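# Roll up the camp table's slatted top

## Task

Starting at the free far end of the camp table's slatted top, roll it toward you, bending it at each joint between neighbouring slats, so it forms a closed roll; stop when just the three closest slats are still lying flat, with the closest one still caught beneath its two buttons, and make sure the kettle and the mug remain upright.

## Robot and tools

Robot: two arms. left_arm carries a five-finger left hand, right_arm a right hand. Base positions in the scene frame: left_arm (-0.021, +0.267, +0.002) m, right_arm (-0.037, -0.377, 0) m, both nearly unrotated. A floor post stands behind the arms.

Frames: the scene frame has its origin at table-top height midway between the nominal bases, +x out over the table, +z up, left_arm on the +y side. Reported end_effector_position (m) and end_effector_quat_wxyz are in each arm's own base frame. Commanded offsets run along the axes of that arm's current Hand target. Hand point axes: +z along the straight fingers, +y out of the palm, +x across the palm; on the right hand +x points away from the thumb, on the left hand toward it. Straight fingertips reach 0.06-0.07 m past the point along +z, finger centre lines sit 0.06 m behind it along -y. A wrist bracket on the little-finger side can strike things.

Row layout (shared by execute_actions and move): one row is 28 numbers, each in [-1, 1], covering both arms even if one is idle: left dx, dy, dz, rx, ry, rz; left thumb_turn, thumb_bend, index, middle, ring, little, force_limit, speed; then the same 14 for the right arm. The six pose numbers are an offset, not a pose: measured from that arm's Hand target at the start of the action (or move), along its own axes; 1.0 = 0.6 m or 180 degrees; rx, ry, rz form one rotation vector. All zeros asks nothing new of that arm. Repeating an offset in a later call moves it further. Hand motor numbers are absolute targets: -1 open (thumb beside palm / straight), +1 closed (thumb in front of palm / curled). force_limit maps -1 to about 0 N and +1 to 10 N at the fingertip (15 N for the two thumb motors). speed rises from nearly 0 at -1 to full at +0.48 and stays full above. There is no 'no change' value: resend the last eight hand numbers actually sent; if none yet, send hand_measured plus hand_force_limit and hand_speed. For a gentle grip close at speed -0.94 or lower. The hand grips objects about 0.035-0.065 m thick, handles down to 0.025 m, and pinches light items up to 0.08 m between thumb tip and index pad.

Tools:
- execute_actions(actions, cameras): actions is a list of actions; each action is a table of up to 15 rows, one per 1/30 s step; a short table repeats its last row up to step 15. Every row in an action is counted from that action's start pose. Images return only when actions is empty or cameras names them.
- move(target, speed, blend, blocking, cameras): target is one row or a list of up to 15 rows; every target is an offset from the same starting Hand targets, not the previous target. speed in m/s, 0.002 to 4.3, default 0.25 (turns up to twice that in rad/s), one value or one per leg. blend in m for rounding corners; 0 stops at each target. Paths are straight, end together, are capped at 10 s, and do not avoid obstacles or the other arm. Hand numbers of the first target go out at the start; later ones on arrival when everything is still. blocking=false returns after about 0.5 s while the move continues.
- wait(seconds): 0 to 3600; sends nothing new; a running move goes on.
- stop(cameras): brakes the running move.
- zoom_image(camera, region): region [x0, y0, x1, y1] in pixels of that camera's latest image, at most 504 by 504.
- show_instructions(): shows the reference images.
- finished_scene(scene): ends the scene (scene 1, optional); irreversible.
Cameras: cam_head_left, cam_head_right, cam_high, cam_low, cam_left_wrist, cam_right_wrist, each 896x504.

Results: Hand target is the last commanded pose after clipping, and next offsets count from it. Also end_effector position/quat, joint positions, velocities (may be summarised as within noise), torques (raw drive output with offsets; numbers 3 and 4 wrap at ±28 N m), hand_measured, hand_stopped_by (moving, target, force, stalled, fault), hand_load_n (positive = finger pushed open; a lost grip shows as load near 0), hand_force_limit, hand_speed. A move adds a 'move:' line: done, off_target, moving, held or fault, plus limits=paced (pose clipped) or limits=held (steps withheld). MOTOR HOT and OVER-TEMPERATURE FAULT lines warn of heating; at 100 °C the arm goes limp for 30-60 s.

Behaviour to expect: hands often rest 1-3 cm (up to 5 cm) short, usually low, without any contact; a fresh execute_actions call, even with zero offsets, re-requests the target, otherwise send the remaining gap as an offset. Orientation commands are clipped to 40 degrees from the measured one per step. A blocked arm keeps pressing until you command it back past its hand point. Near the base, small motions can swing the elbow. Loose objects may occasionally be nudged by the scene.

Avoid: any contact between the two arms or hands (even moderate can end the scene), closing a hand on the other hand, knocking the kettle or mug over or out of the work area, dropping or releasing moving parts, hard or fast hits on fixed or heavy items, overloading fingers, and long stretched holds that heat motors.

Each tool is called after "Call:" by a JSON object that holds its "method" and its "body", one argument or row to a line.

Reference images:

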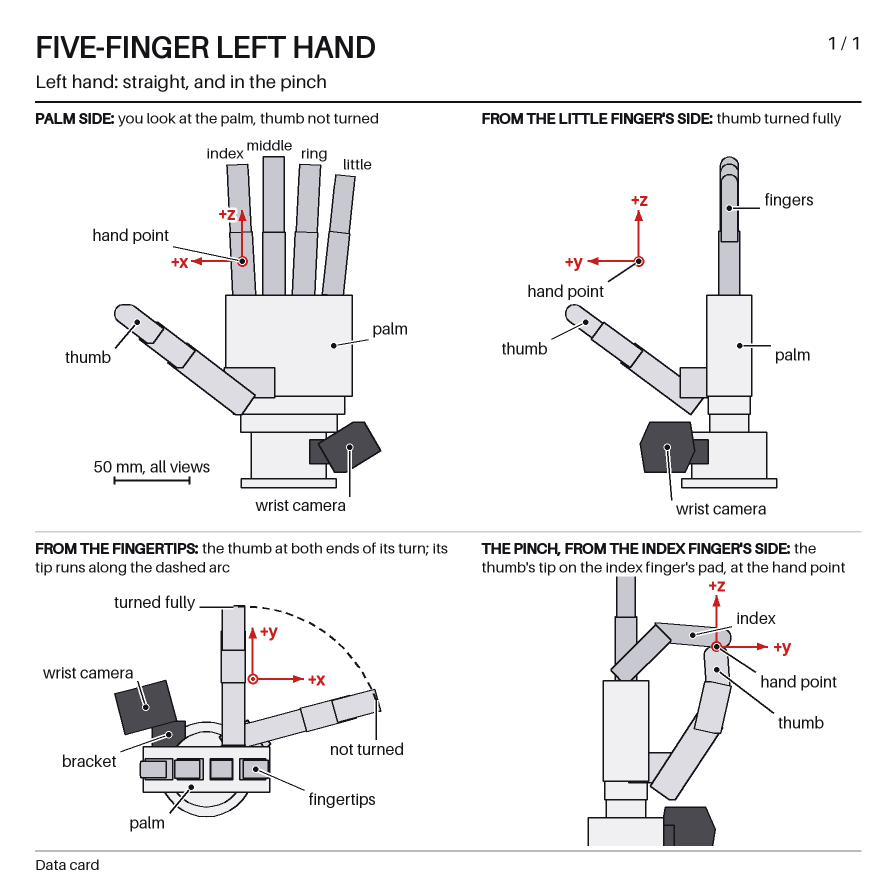

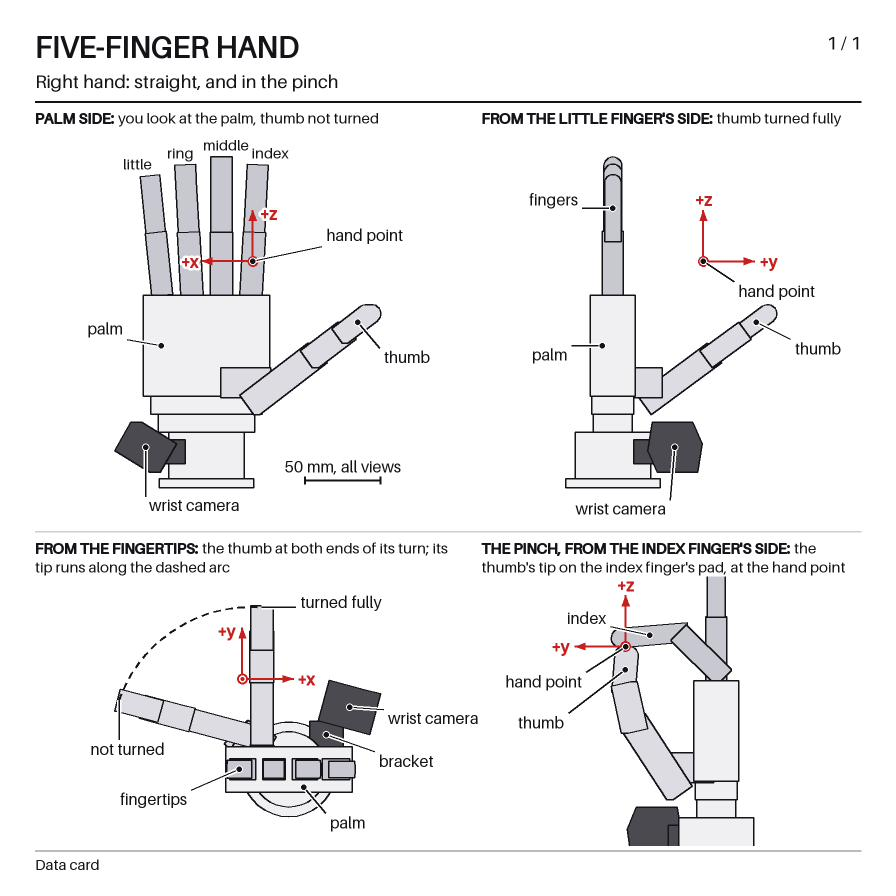

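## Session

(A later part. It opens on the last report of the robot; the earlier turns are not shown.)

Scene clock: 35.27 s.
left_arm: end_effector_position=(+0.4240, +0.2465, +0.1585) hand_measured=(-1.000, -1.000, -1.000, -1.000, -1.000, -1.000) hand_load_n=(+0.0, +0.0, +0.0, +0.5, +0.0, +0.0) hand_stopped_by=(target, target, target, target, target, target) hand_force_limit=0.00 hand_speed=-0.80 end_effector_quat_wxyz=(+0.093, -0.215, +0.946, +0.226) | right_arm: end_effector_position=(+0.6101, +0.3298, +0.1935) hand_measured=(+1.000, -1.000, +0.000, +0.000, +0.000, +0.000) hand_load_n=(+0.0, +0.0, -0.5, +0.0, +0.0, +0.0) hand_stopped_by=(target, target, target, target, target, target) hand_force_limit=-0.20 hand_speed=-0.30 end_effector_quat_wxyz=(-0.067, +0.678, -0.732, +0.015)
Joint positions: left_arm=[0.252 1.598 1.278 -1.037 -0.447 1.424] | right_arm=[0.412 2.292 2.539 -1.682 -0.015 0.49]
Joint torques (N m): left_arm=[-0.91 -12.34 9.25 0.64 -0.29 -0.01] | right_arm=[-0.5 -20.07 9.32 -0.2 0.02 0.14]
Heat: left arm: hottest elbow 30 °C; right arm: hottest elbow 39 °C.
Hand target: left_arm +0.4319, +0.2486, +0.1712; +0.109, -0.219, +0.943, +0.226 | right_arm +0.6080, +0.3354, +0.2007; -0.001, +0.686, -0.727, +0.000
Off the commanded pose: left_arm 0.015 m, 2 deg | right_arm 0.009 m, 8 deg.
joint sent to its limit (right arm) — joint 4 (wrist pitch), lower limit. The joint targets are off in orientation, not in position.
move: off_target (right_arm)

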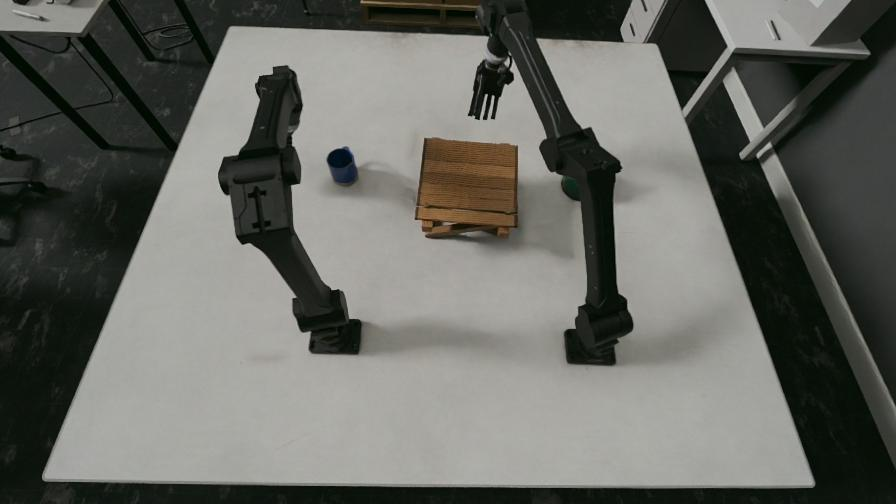

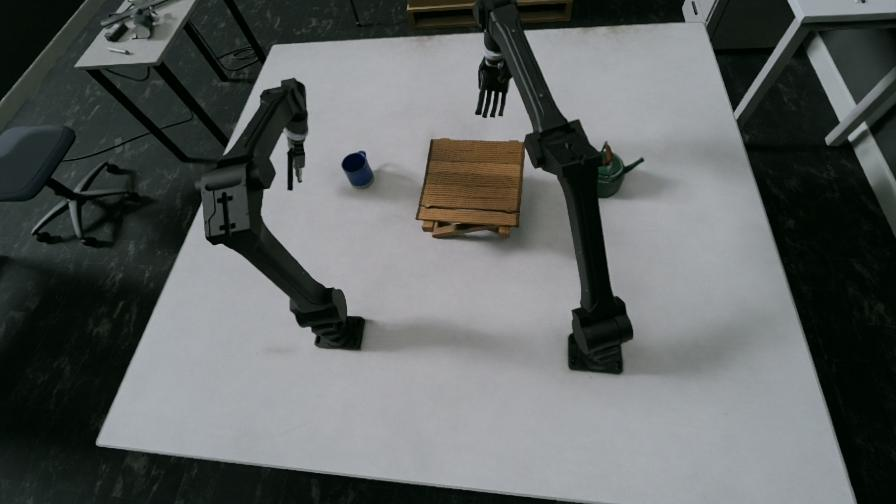

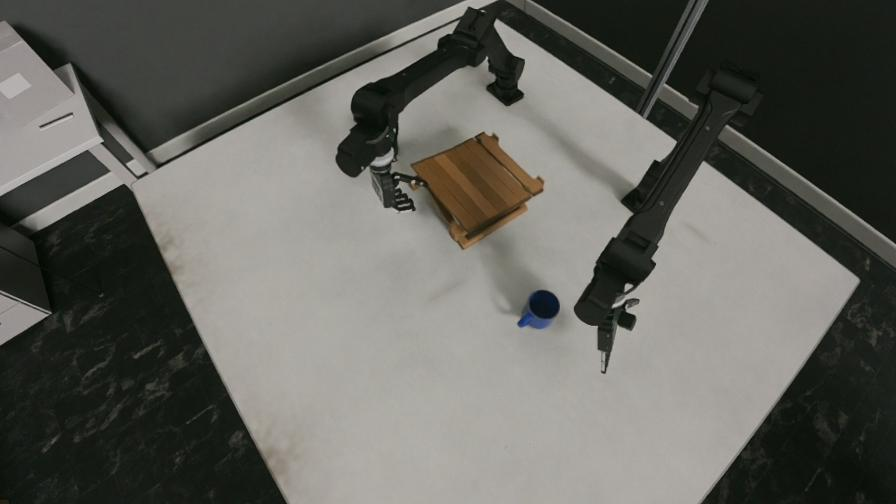

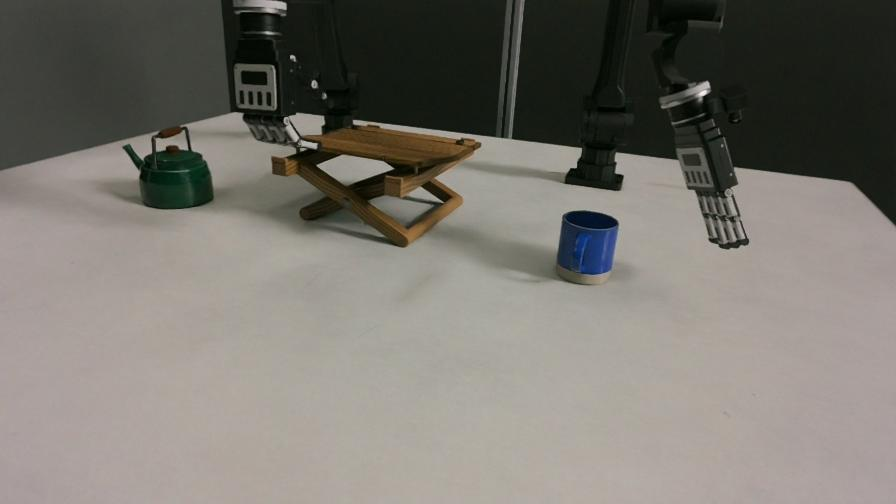

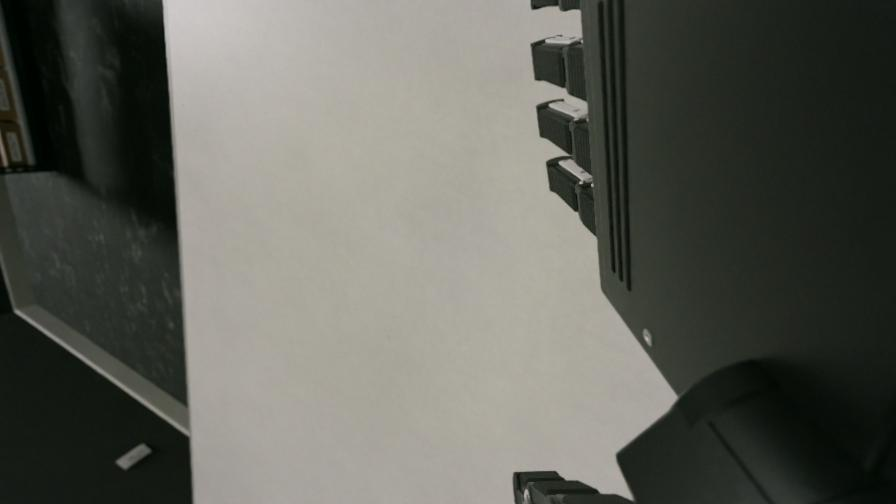

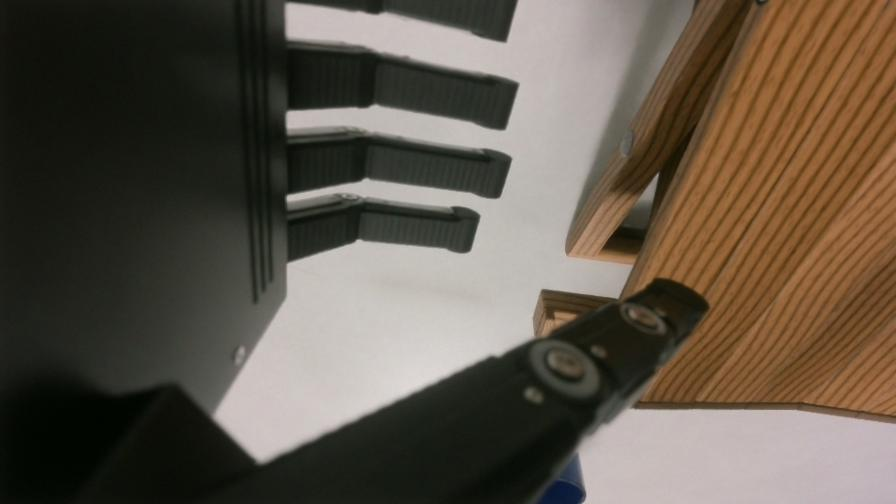

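Call:
{"method": "move", "body": {
  "target": [0,0,0,0,0,0,-1,-1,-1,-1,-1,-1,0,-0.8, -0.05,0.003,0.1,0,0,0,1,-1,0,0,0,0,-0.2,-0.3],
  "cameras": ["cam_low","cam_high","cam_right_wrist"]
}}

Call:
{"method": "zoom_image", "body": {
  "camera": "cam_low",
  "region": [220, 40, 420, 200]
}}

Call:
{"method": "zoom_image", "body": {
  "camera": "cam_high",
  "region": [340, 100, 540, 260]
}}

Scene clock: 42.37 s.
left_arm: end_effector_position=(+0.4240, +0.2465, +0.1585) hand_measured=(-1.000, -1.000, -1.000, -1.000, -1.000, -1.000) hand_load_n=(+0.0, +0.0, +0.0, +0.0, -0.5, +0.0) hand_stopped_by=(target, target, target, target, target, target) hand_force_limit=0.00 hand_speed=-0.80 end_effector_quat_wxyz=(+0.093, -0.215, +0.946, +0.226) | right_arm: end_effector_position=(+0.5999, +0.3573, +0.1100) hand_measured=(+1.000, -1.000, +0.000, +0.000, +0.000, +0.000) hand_load_n=(+0.0, +0.0, +0.0, +0.0, +0.0, +0.0) hand_stopped_by=(target, target, target, target, target, target) hand_force_limit=-0.20 hand_speed=-0.30 end_effector_quat_wxyz=(-0.007, +0.684, -0.730, -0.001)
Joint positions: left_arm=[0.252 1.598 1.278 -1.037 -0.447 1.424] | right_arm=[0.455 2.417 2.541 -1.682 -0.007 0.52]
Joint torques (N m): left_arm=[-0.85 -12.28 9.25 0.65 -0.29 0] | right_arm=[-0.56 -21.95 12.45 -0.29 -0.09 0.14]
Heat: left arm: hottest elbow 30 °C; right arm: hottest elbow 38 °C.
Hand target: left_arm +0.4319, +0.2486, +0.1712; +0.109, -0.219, +0.943, +0.226 | right_arm +0.6080, +0.3653, +0.1406; -0.001, +0.686, -0.727, +0.000
Off the commanded pose: left_arm 0.015 m, 2 deg | right_arm 0.033 m, 1 deg.
joint sent to its limit (right arm) — joint 4 (wrist pitch), lower limit. The joint targets are off in orientation, not in position.
move: off_target (right_arm)
Images, in order (width x height): cam_high 896x504, cam_low 896x504, cam_right_wrist 896x504.

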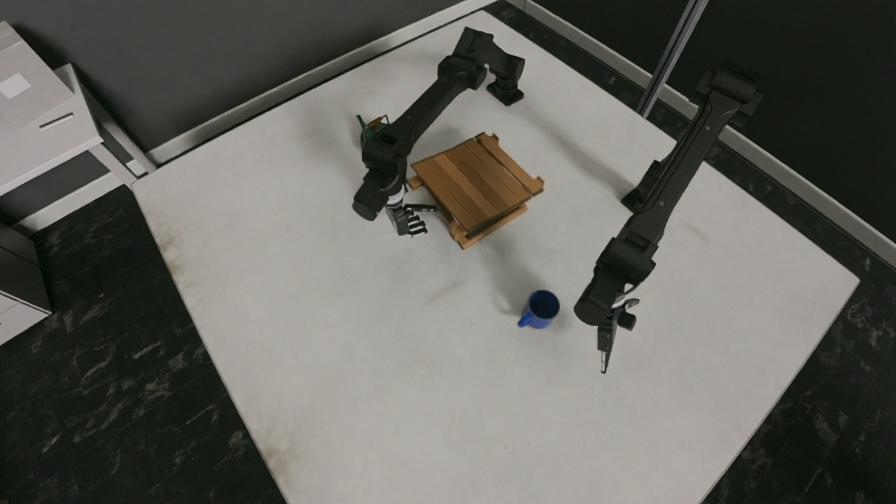

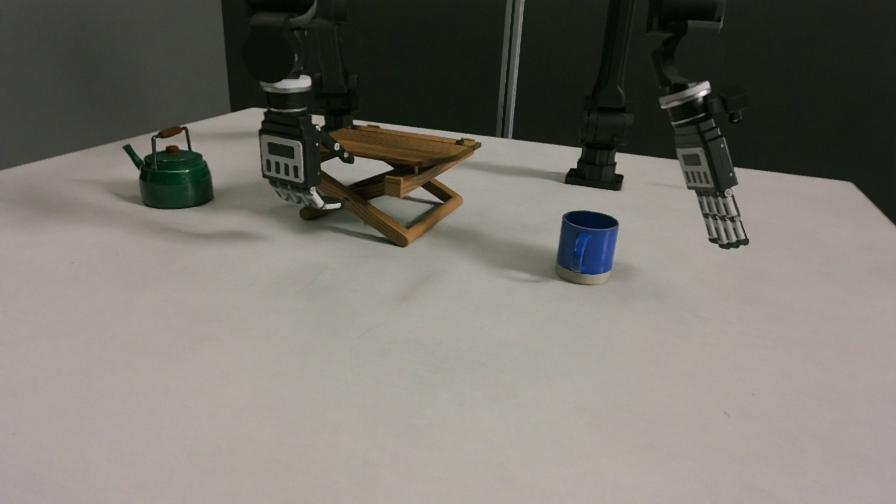

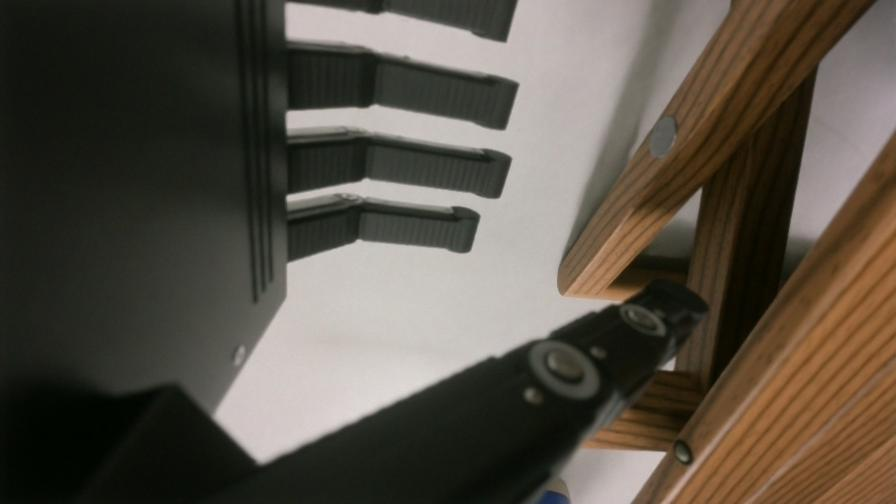

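Scaled by 2.520 from the camera's image (finer frame: 1280x720).

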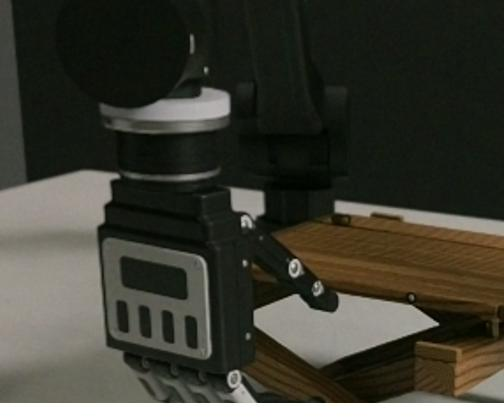

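Scaled by 2.520 from the camera's image (finer frame: 1280x720).

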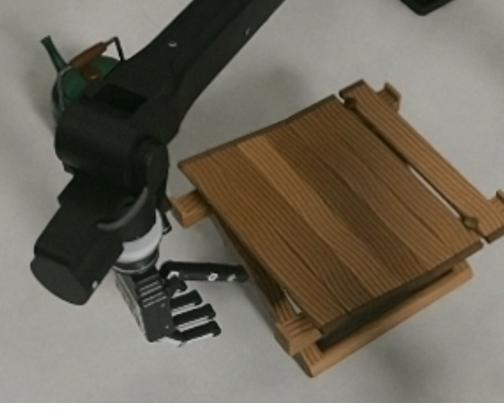

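Call:
{"method": "move", "body": {
  "target": [0,0,0,0,0,0,-1,-1,-1,-1,-1,-1,0,-0.8, -0.02,0,-0.05,0,0,0,1,-1,0,0,0,0,-0.2,-0.3],
  "cameras": ["cam_low","cam_high","cam_right_wrist"]
}}

Call:
{"method": "zoom_image", "body": {
  "camera": "cam_low",
  "region": [220, 40, 420, 200]
}}

Scene clock: 46.50 s.
left_arm: end_effector_position=(+0.4240, +0.2465, +0.1585) hand_measured=(-1.000, -1.000, -1.000, -1.000, -1.000, -1.000) hand_load_n=(+0.0, +0.0, +0.0, +0.0, +0.0, +0.0) hand_stopped_by=(target, target, target, target, target, target) hand_force_limit=0.00 hand_speed=-0.80 end_effector_quat_wxyz=(+0.093, -0.215, +0.946, +0.226) | right_arm: end_effector_position=(+0.6047, +0.3632, +0.1353) hand_measured=(+1.000, -1.000, +0.000, +0.000, +0.000, +0.000) hand_load_n=(+0.0, +0.0, +0.0, +0.0, +0.0, +0.0) hand_stopped_by=(target, target, target, target, target, target) hand_force_limit=-0.20 hand_speed=-0.30 end_effector_quat_wxyz=(-0.032, +0.677, -0.735, +0.005)
Joint positions: left_arm=[0.252 1.598 1.278 -1.037 -0.447 1.424] | right_arm=[0.458 2.393 2.568 -1.682 -0.009 0.541]
Joint torques (N m): left_arm=[-0.91 -12.34 9.26 0.65 -0.29 -0.01] | right_arm=[-0.09 -22.48 12.77 -0.35 -0.18 0.13]
Heat: left arm: hottest elbow 30 °C; right arm: hottest elbow 38 °C.
Hand target: left_arm +0.4319, +0.2486, +0.1712; +0.109, -0.219, +0.943, +0.226 | right_arm +0.6087, +0.3773, +0.1708; -0.001, +0.686, -0.727, +0.000
Off the commanded pose: left_arm 0.015 m, 2 deg | right_arm 0.038 m, 4 deg.
joint sent to its limit (right arm) — joint 4 (wrist pitch), lower limit. The joint targets are off in orientation, not in position.
move: off_target (right_arm)
Images, in order (width x height): cam_high 896x504, cam_low 896x504, cam_right_wrist 896x504.

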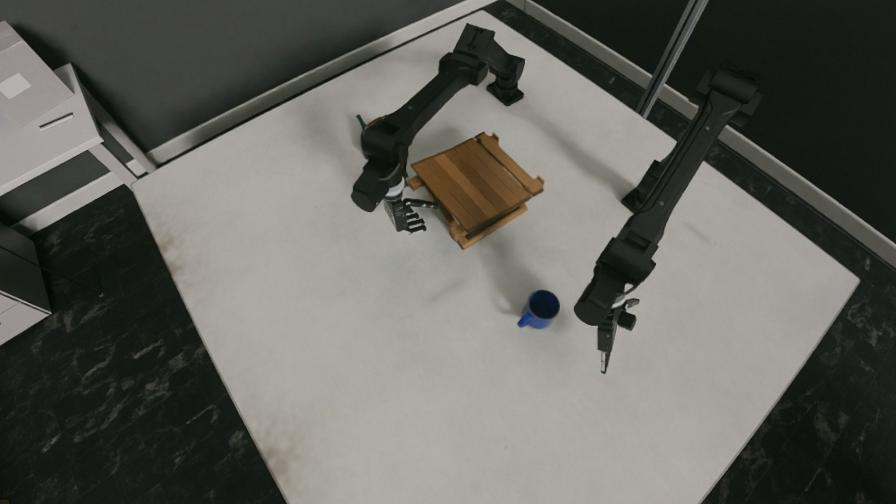

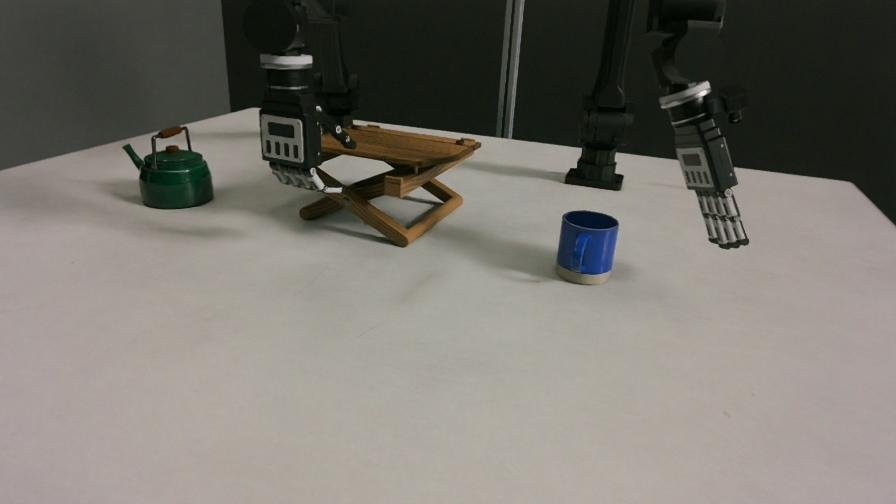

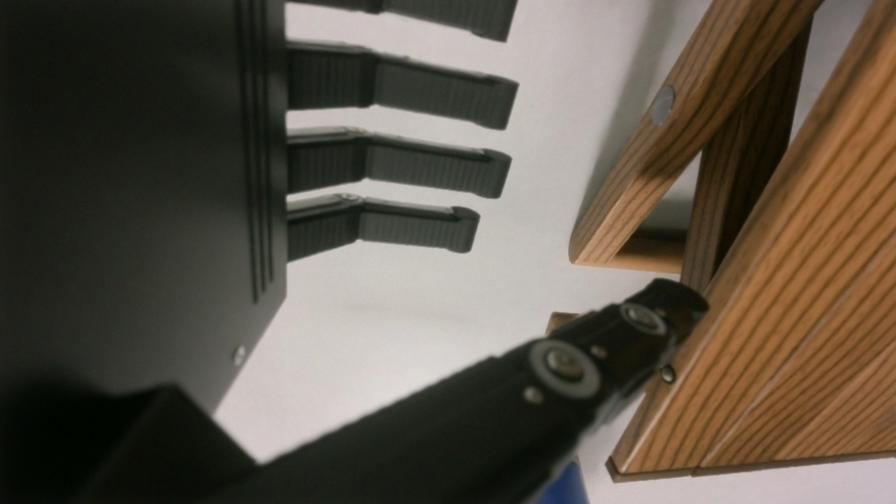

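Scaled by 2.520 from the camera's image (finer frame: 1280x720).

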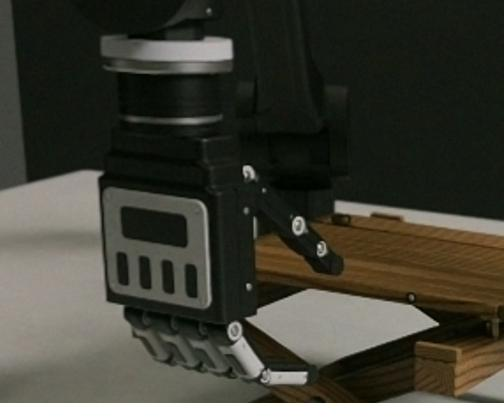

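Call:
{"method": "move", "body": {
  "target": [0,0,0,0,0,0,-1,-1,-1,-1,-1,-1,0,-0.8, 0.003,0.05,-0.03,0,0,0,1,-1,0,0,0,0,-0.2,-0.3],
  "cameras": ["cam_low","cam_high","cam_right_wrist"],
  "speed": 0.1
}}

Call:
{"method": "zoom_image", "body": {
  "camera": "cam_low",
  "region": [220, 40, 420, 200]
}}

Scene clock: 48.83 s.
left_arm: end_effector_position=(+0.4240, +0.2465, +0.1585) hand_measured=(-1.000, -1.000, -1.000, -1.000, -1.000, -1.000) hand_load_n=(+0.0, -0.5, +0.0, +0.0, +0.0, +0.0) hand_stopped_by=(target, target, target, target, target, target) hand_force_limit=0.00 hand_speed=-0.80 end_effector_quat_wxyz=(+0.093, -0.215, +0.946, +0.226) | right_arm: end_effector_position=(+0.5851, +0.3694, +0.1688) hand_measured=(+1.000, -1.000, +0.000, +0.000, +0.000, +0.000) hand_load_n=(+0.0, +0.0, +0.0, +0.0, +0.0, +0.0) hand_stopped_by=(target, target, target, target, target, target) hand_force_limit=-0.20 hand_speed=-0.30 end_effector_quat_wxyz=(-0.041, +0.679, -0.733, +0.007)
Joint positions: left_arm=[0.252 1.598 1.278 -1.037 -0.447 1.424] | right_arm=[0.478 2.31 2.505 -1.682 -0.009 0.555]
Joint torques (N m): left_arm=[-0.91 -12.28 9.26 0.65 -0.29 0] | right_arm=[-0.38 -21.66 8.76 -0.34 -0.11 0.12]
Heat: left arm: hottest elbow 30 °C; right arm: hottest elbow 38 °C.
Hand target: left_arm +0.4319, +0.2486, +0.1712; +0.109, -0.219, +0.943, +0.226 | right_arm +0.5786, +0.3772, +0.1888; -0.001, +0.686, -0.727, +0.000
Off the commanded pose: left_arm 0.015 m, 2 deg | right_arm 0.022 m, 5 deg.
joint sent to its limit (right arm) — joint 4 (wrist pitch), lower limit. The joint targets are off in orientation, not in position.
move: off_target (right_arm)
Images, in order (width x height): cam_high 896x504, cam_low 896x504, cam_right_wrist 896x504.

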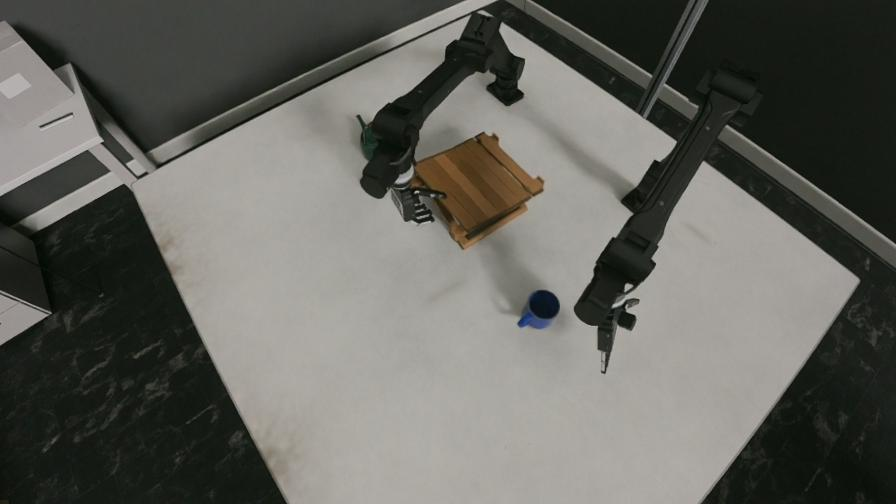

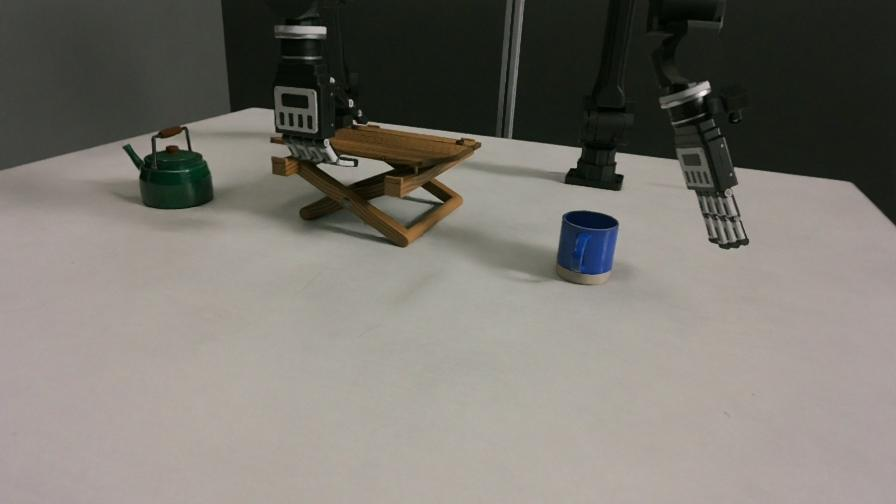

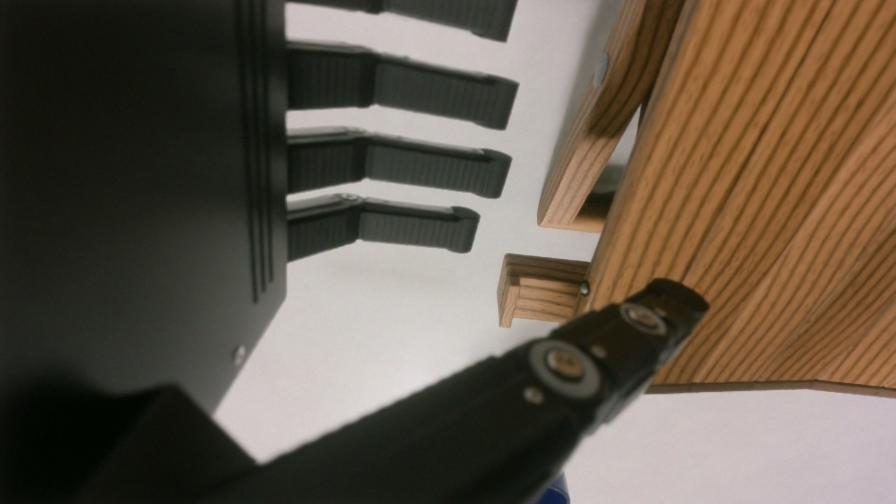

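Scaled by 2.520 from the camera's image (finer frame: 1280x720).

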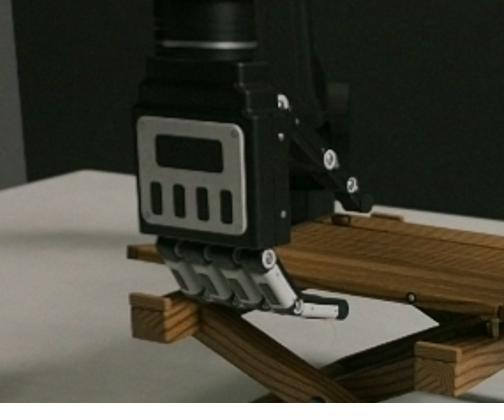

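Call:
{"method": "move", "body": {
  "target": [0,0,0,0,0,0,-1,-1,-1,-1,-1,-1,0,-0.8, 0.02,0,0.035,0,0,0,1,-1,0,0,0,0,-0.2,-0.3],
  "cameras": ["cam_low","cam_right_wrist"],
  "speed": 0.1
}}

Call:
{"method": "zoom_image", "body": {
  "camera": "cam_low",
  "region": [220, 40, 420, 200]
}}

Scene clock: 51.43 s.
left_arm: end_effector_position=(+0.4240, +0.2465, +0.1585) hand_measured=(-1.000, -1.000, -1.000, -1.000, -1.000, -1.000) hand_load_n=(+0.0, +0.0, +0.0, +0.0, +0.0, +0.0) hand_stopped_by=(target, target, target, target, target, target) hand_force_limit=0.00 hand_speed=-0.80 end_effector_quat_wxyz=(+0.093, -0.215, +0.946, +0.226) | right_arm: end_effector_position=(+0.5793, +0.3663, +0.1573) hand_measured=(+1.000, -1.000, +0.000, +0.000, +0.000, +0.000) hand_load_n=(+0.0, +0.0, +0.0, +0.0, +0.0, +0.0) hand_stopped_by=(target, target, target, target, target, target) hand_force_limit=-0.20 hand_speed=-0.30 end_effector_quat_wxyz=(-0.026, +0.680, -0.733, +0.003)
Joint positions: left_arm=[0.252 1.598 1.278 -1.037 -0.447 1.424] | right_arm=[0.478 2.31 2.473 -1.682 -0.009 0.553]
Joint torques (N m): left_arm=[-0.91 -12.34 9.26 0.64 -0.29 0] | right_arm=[-1.14 -20.84 8.8 -0.36 0.03 -0.04]
Heat: left arm: hottest elbow 30 °C; right arm: hottest elbow 38 °C.
Hand target: left_arm +0.4319, +0.2486, +0.1712; +0.109, -0.219, +0.943, +0.226 | right_arm +0.5779, +0.3653, +0.1679; -0.001, +0.686, -0.727, +0.000
Off the commanded pose: left_arm 0.015 m, 2 deg | right_arm 0.011 m, 3 deg.
joint sent to its limit (right arm) — joint 4 (wrist pitch), lower limit. The joint targets are off in orientation, not in position.
move: off_target (right_arm)

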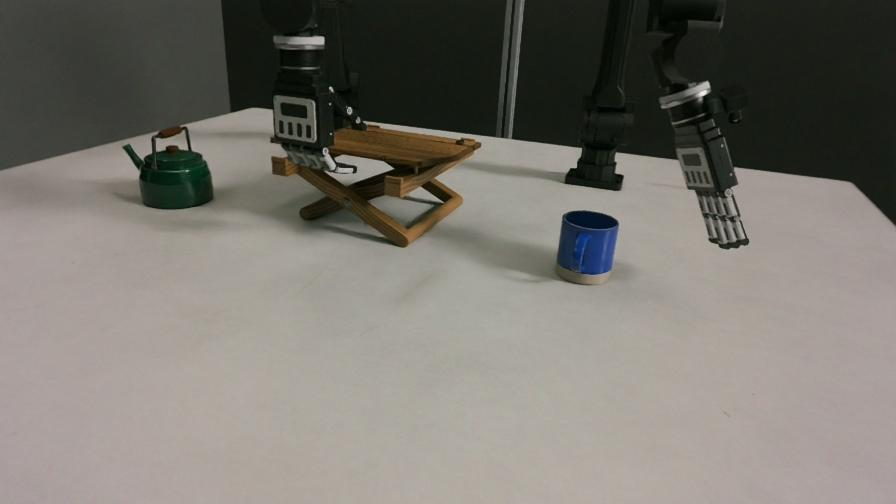

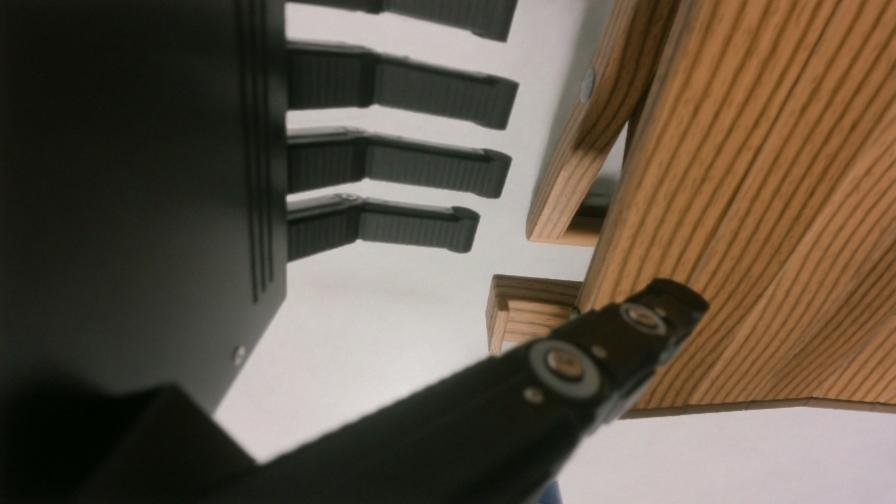

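Scaled by 2.520 from the camera's image (finer frame: 1280x720).

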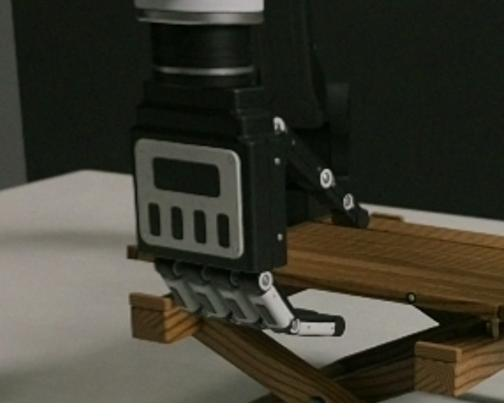

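Call:
{"method": "move", "body": {
  "target": [0,0,0,0,0,0,-1,-1,-1,-1,-1,-1,0,-0.8, 0.001,0.035,0.016,0,0,0,1,-1,0,0,0,0,-0.2,-0.3],
  "cameras": ["cam_low","cam_right_wrist"],
  "speed": 0.1
}}

Call:
{"method": "zoom_image", "body": {
  "camera": "cam_low",
  "region": [220, 40, 420, 200]
}}

Scene clock: 53.37 s.
left_arm: end_effector_position=(+0.4240, +0.2465, +0.1585) hand_measured=(-1.000, -1.000, -1.000, -1.000, -1.000, -1.000) hand_load_n=(+0.0, +0.0, +0.0, +0.0, +0.0, +0.0) hand_stopped_by=(target, target, target, target, target, target) hand_force_limit=0.00 hand_speed=-0.80 end_effector_quat_wxyz=(+0.093, -0.215, +0.946, +0.226) | right_arm: end_effector_position=(+0.5628, +0.3589, +0.1384) hand_measured=(+1.000, -1.000, +0.000, +0.000, +0.000, +0.000) hand_load_n=(+0.0, +0.0, +0.0, +0.0, +0.0, +0.0) hand_stopped_by=(target, target, target, target, target, target) hand_force_limit=-0.20 hand_speed=-0.30 end_effector_quat_wxyz=(+0.006, +0.681, -0.732, -0.004)
Joint positions: left_arm=[0.252 1.598 1.278 -1.037 -0.447 1.424] | right_arm=[0.48 2.296 2.393 -1.682 -0.005 0.552]
Joint torques (N m): left_arm=[-0.91 -12.34 9.25 0.66 -0.29 0] | right_arm=[-0.09 -21.6 8.7 -0.43 0.04 0.06]
Heat: left arm: hottest elbow 31 °C; right arm: hottest elbow 38 °C.
Hand target: left_arm +0.4319, +0.2486, +0.1712; +0.109, -0.219, +0.943, +0.226 | right_arm +0.5569, +0.3660, +0.1580; -0.001, +0.686, -0.727, +0.000
Off the commanded pose: left_arm 0.015 m, 2 deg | right_arm 0.022 m, 1 deg.
joint sent to its limit (right arm) — joint 4 (wrist pitch), lower limit. The joint targets still meet the commanded pose.
move: off_target (right_arm)

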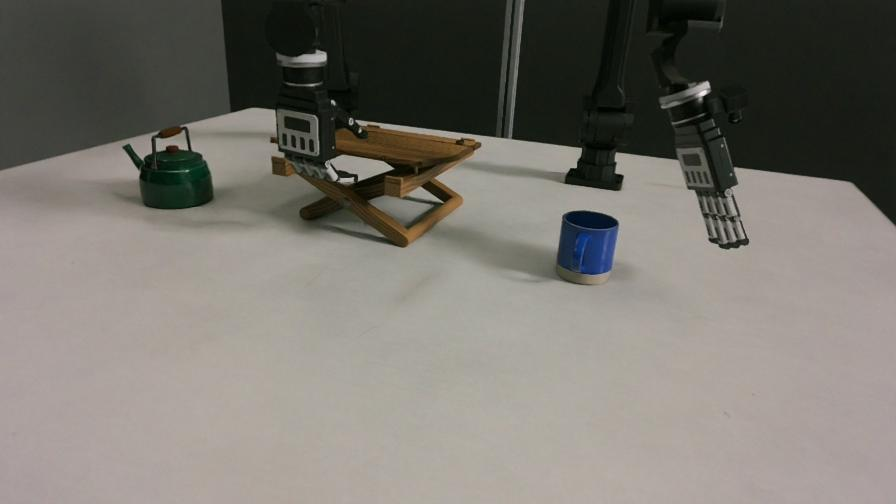

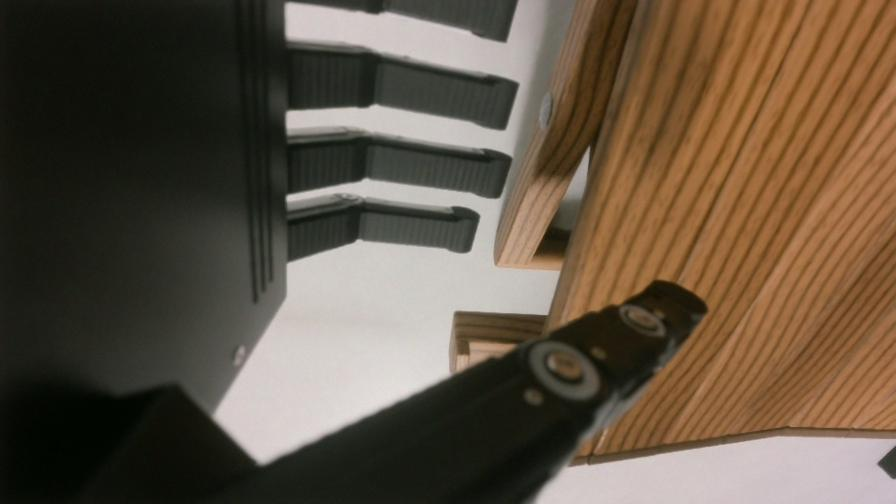

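Scaled by 2.520 from the camera's image (finer frame: 1280x720).

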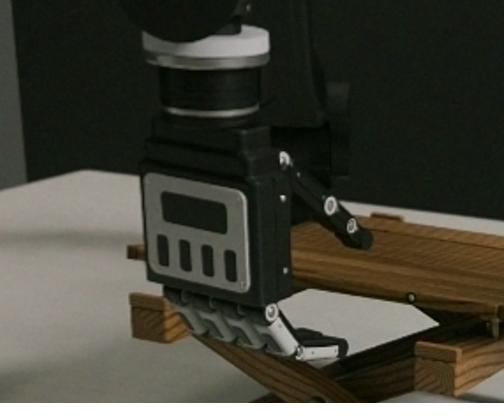

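Call:
{"method": "move", "body": {
  "target": [0,0,0,0,0,0,-1,-1,-1,-1,-1,-1,0,-0.8, 0.006,0.055,-0.01,0,0,0,1,-1,0,0,0,0,-0.2,-0.3],
  "cameras": ["cam_low","cam_right_wrist"],
  "speed": 0.06
}}

Call:
{"method": "zoom_image", "body": {
  "camera": "cam_low",
  "region": [220, 40, 420, 200]
}}

Scene clock: 55.53 s.
left_arm: end_effector_position=(+0.4240, +0.2465, +0.1585) hand_measured=(-1.000, -1.000, -1.000, -1.000, -1.000, -1.000) hand_load_n=(+0.0, +0.0, +0.0, +0.0, +0.5, -0.5) hand_stopped_by=(target, target, target, target, target, target) hand_force_limit=0.00 hand_speed=-0.80 end_effector_quat_wxyz=(+0.093, -0.215, +0.946, +0.226) | right_arm: end_effector_position=(+0.5254, +0.3566, +0.1488) hand_measured=(+1.000, -1.000, +0.000, +0.000, +0.000, +0.000) hand_load_n=(+0.0, +0.0, +0.0, +0.0, +0.0, +0.0) hand_stopped_by=(target, target, target, target, target, target) hand_force_limit=-0.20 hand_speed=-0.30 end_effector_quat_wxyz=(+0.017, +0.685, -0.729, -0.006)
Joint positions: left_arm=[0.252 1.598 1.278 -1.037 -0.447 1.424] | right_arm=[0.504 2.18 2.215 -1.641 -0.004 0.566]
Joint torques (N m): left_arm=[-0.85 -12.28 9.26 0.66 -0.3 0] | right_arm=[-0.03 -20.42 8.69 0.02 0.08 0.1]
Heat: left arm: hottest elbow 31 °C; right arm: hottest elbow 38 °C.
Hand target: left_arm +0.4319, +0.2486, +0.1712; +0.109, -0.219, +0.943, +0.226 | right_arm +0.5236, +0.3643, +0.1642; -0.001, +0.686, -0.727, +0.000
Off the commanded pose: left_arm 0.015 m, 2 deg | right_arm 0.017 m, 2 deg.
move: off_target (right_arm)

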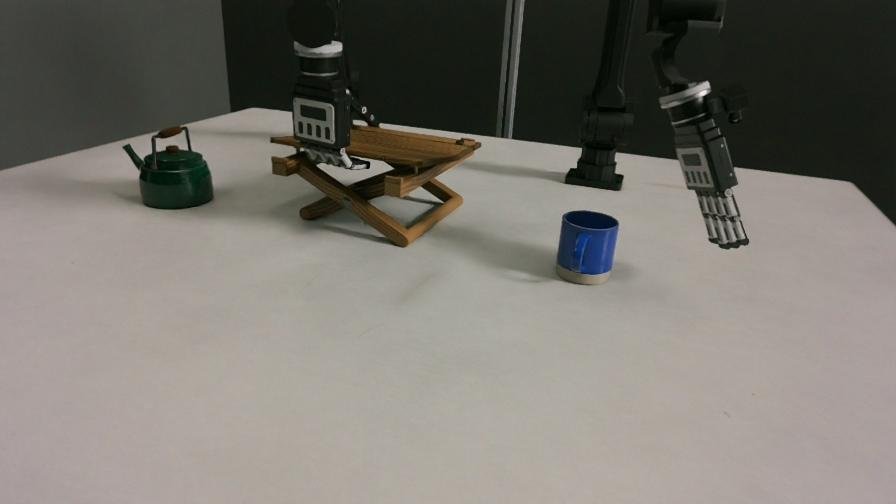

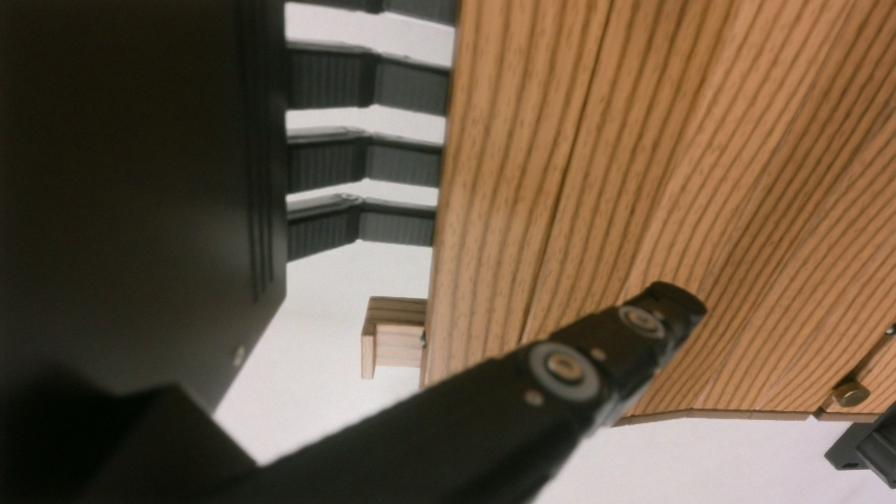

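Scaled by 2.520 from the camera's image (finer frame: 1280x720).

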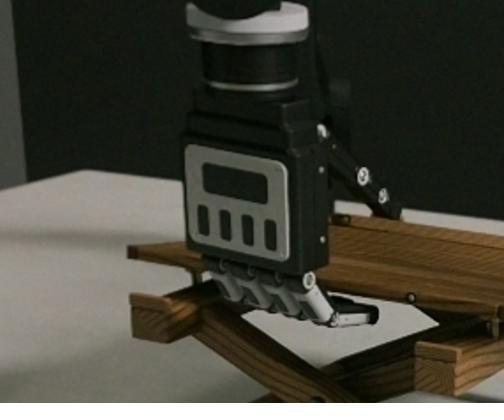

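Call:
{"method": "move", "body": {
  "target": [
    [0,0,0,0,0,0,-1,-1,-1,-1,-1,-1,0,-0.8, 0,0.025,0,0,0,0,1,-1,0,0,0,0,-0.2,-0.3],
    [0,0,0,0,0,0,-1,-1,-1,-1,-1,-1,0,-0.8, 0,0.025,-0.02,0,0,0,1,-1,0,0,0,0,-0.2,-0.3]
  ],
  "cameras": ["cam_low","cam_right_wrist"],
  "speed": 0.06
}}

Call:
{"method": "zoom_image", "body": {
  "camera": "cam_low",
  "region": [240, 60, 440, 220]
}}

Scene clock: 59.80 s.
left_arm: end_effector_position=(+0.4240, +0.2465, +0.1585) hand_measured=(-1.000, -1.000, -1.000, -1.000, -1.000, -1.000) hand_load_n=(+0.0, +0.0, +0.0, +0.0, +0.0, +0.0) hand_stopped_by=(target, target, target, target, target, target) hand_force_limit=0.00 hand_speed=-0.80 end_effector_quat_wxyz=(+0.093, -0.215, +0.946, +0.226) | right_arm: end_effector_position=(+0.5098, +0.3564, +0.1481) hand_measured=(+1.000, -1.000, +0.000, +0.000, +0.000, +0.000) hand_load_n=(+0.0, +0.0, +0.0, +0.0, +0.0, +0.5) hand_stopped_by=(target, target, target, target, target, target) hand_force_limit=-0.20 hand_speed=-0.30 end_effector_quat_wxyz=(+0.020, +0.684, -0.729, -0.007)
Joint positions: left_arm=[0.252 1.598 1.278 -1.037 -0.447 1.424] | right_arm=[0.515 2.137 2.139 -1.615 -0.003 0.579]
Joint torques (N m): left_arm=[-0.91 -12.4 9.28 0.65 -0.29 -0.01] | right_arm=[-0.09 -19.96 11.02 -0.8 0 0.13]
Heat: left arm: hottest elbow 31 °C; right arm: hottest elbow 37 °C.
Hand target: left_arm +0.4319, +0.2486, +0.1712; +0.109, -0.219, +0.943, +0.226 | right_arm +0.5086, +0.3652, +0.1760; +0.000, +0.686, -0.727, +0.000
Off the commanded pose: left_arm 0.015 m, 2 deg | right_arm 0.029 m, 3 deg.
move: off_target (right_arm)

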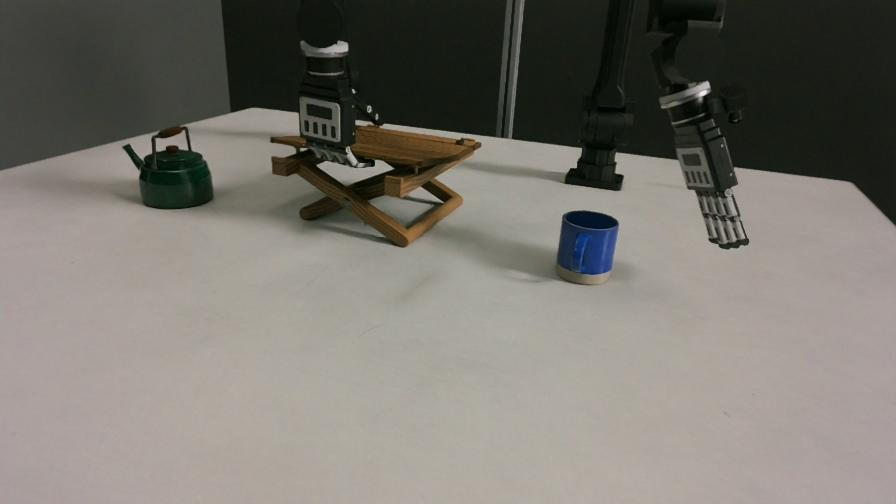

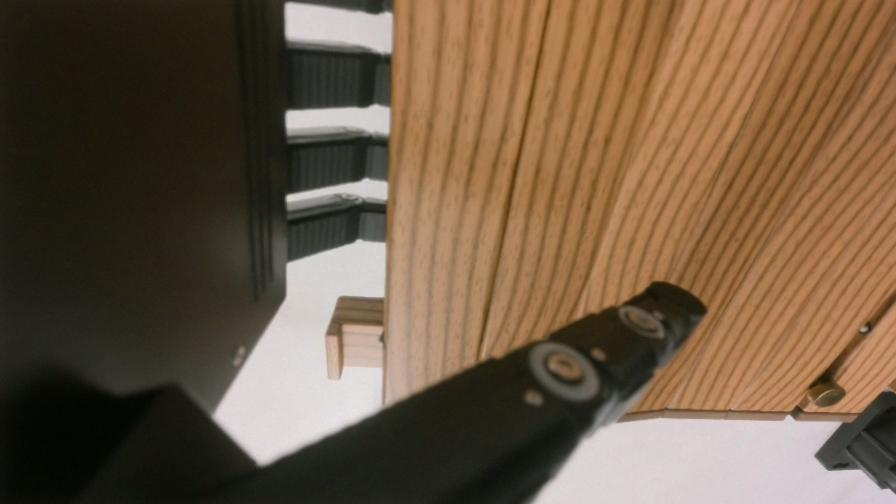

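Scaled by 2.520 from the camera's image (finer frame: 1280x720).

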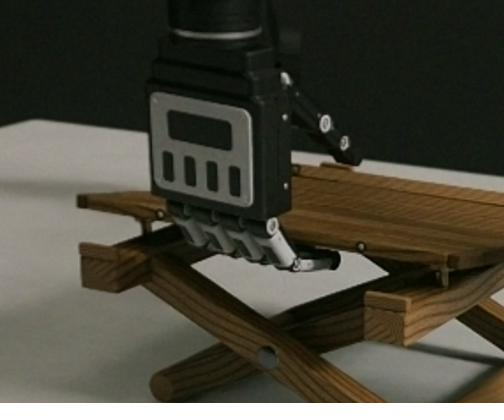

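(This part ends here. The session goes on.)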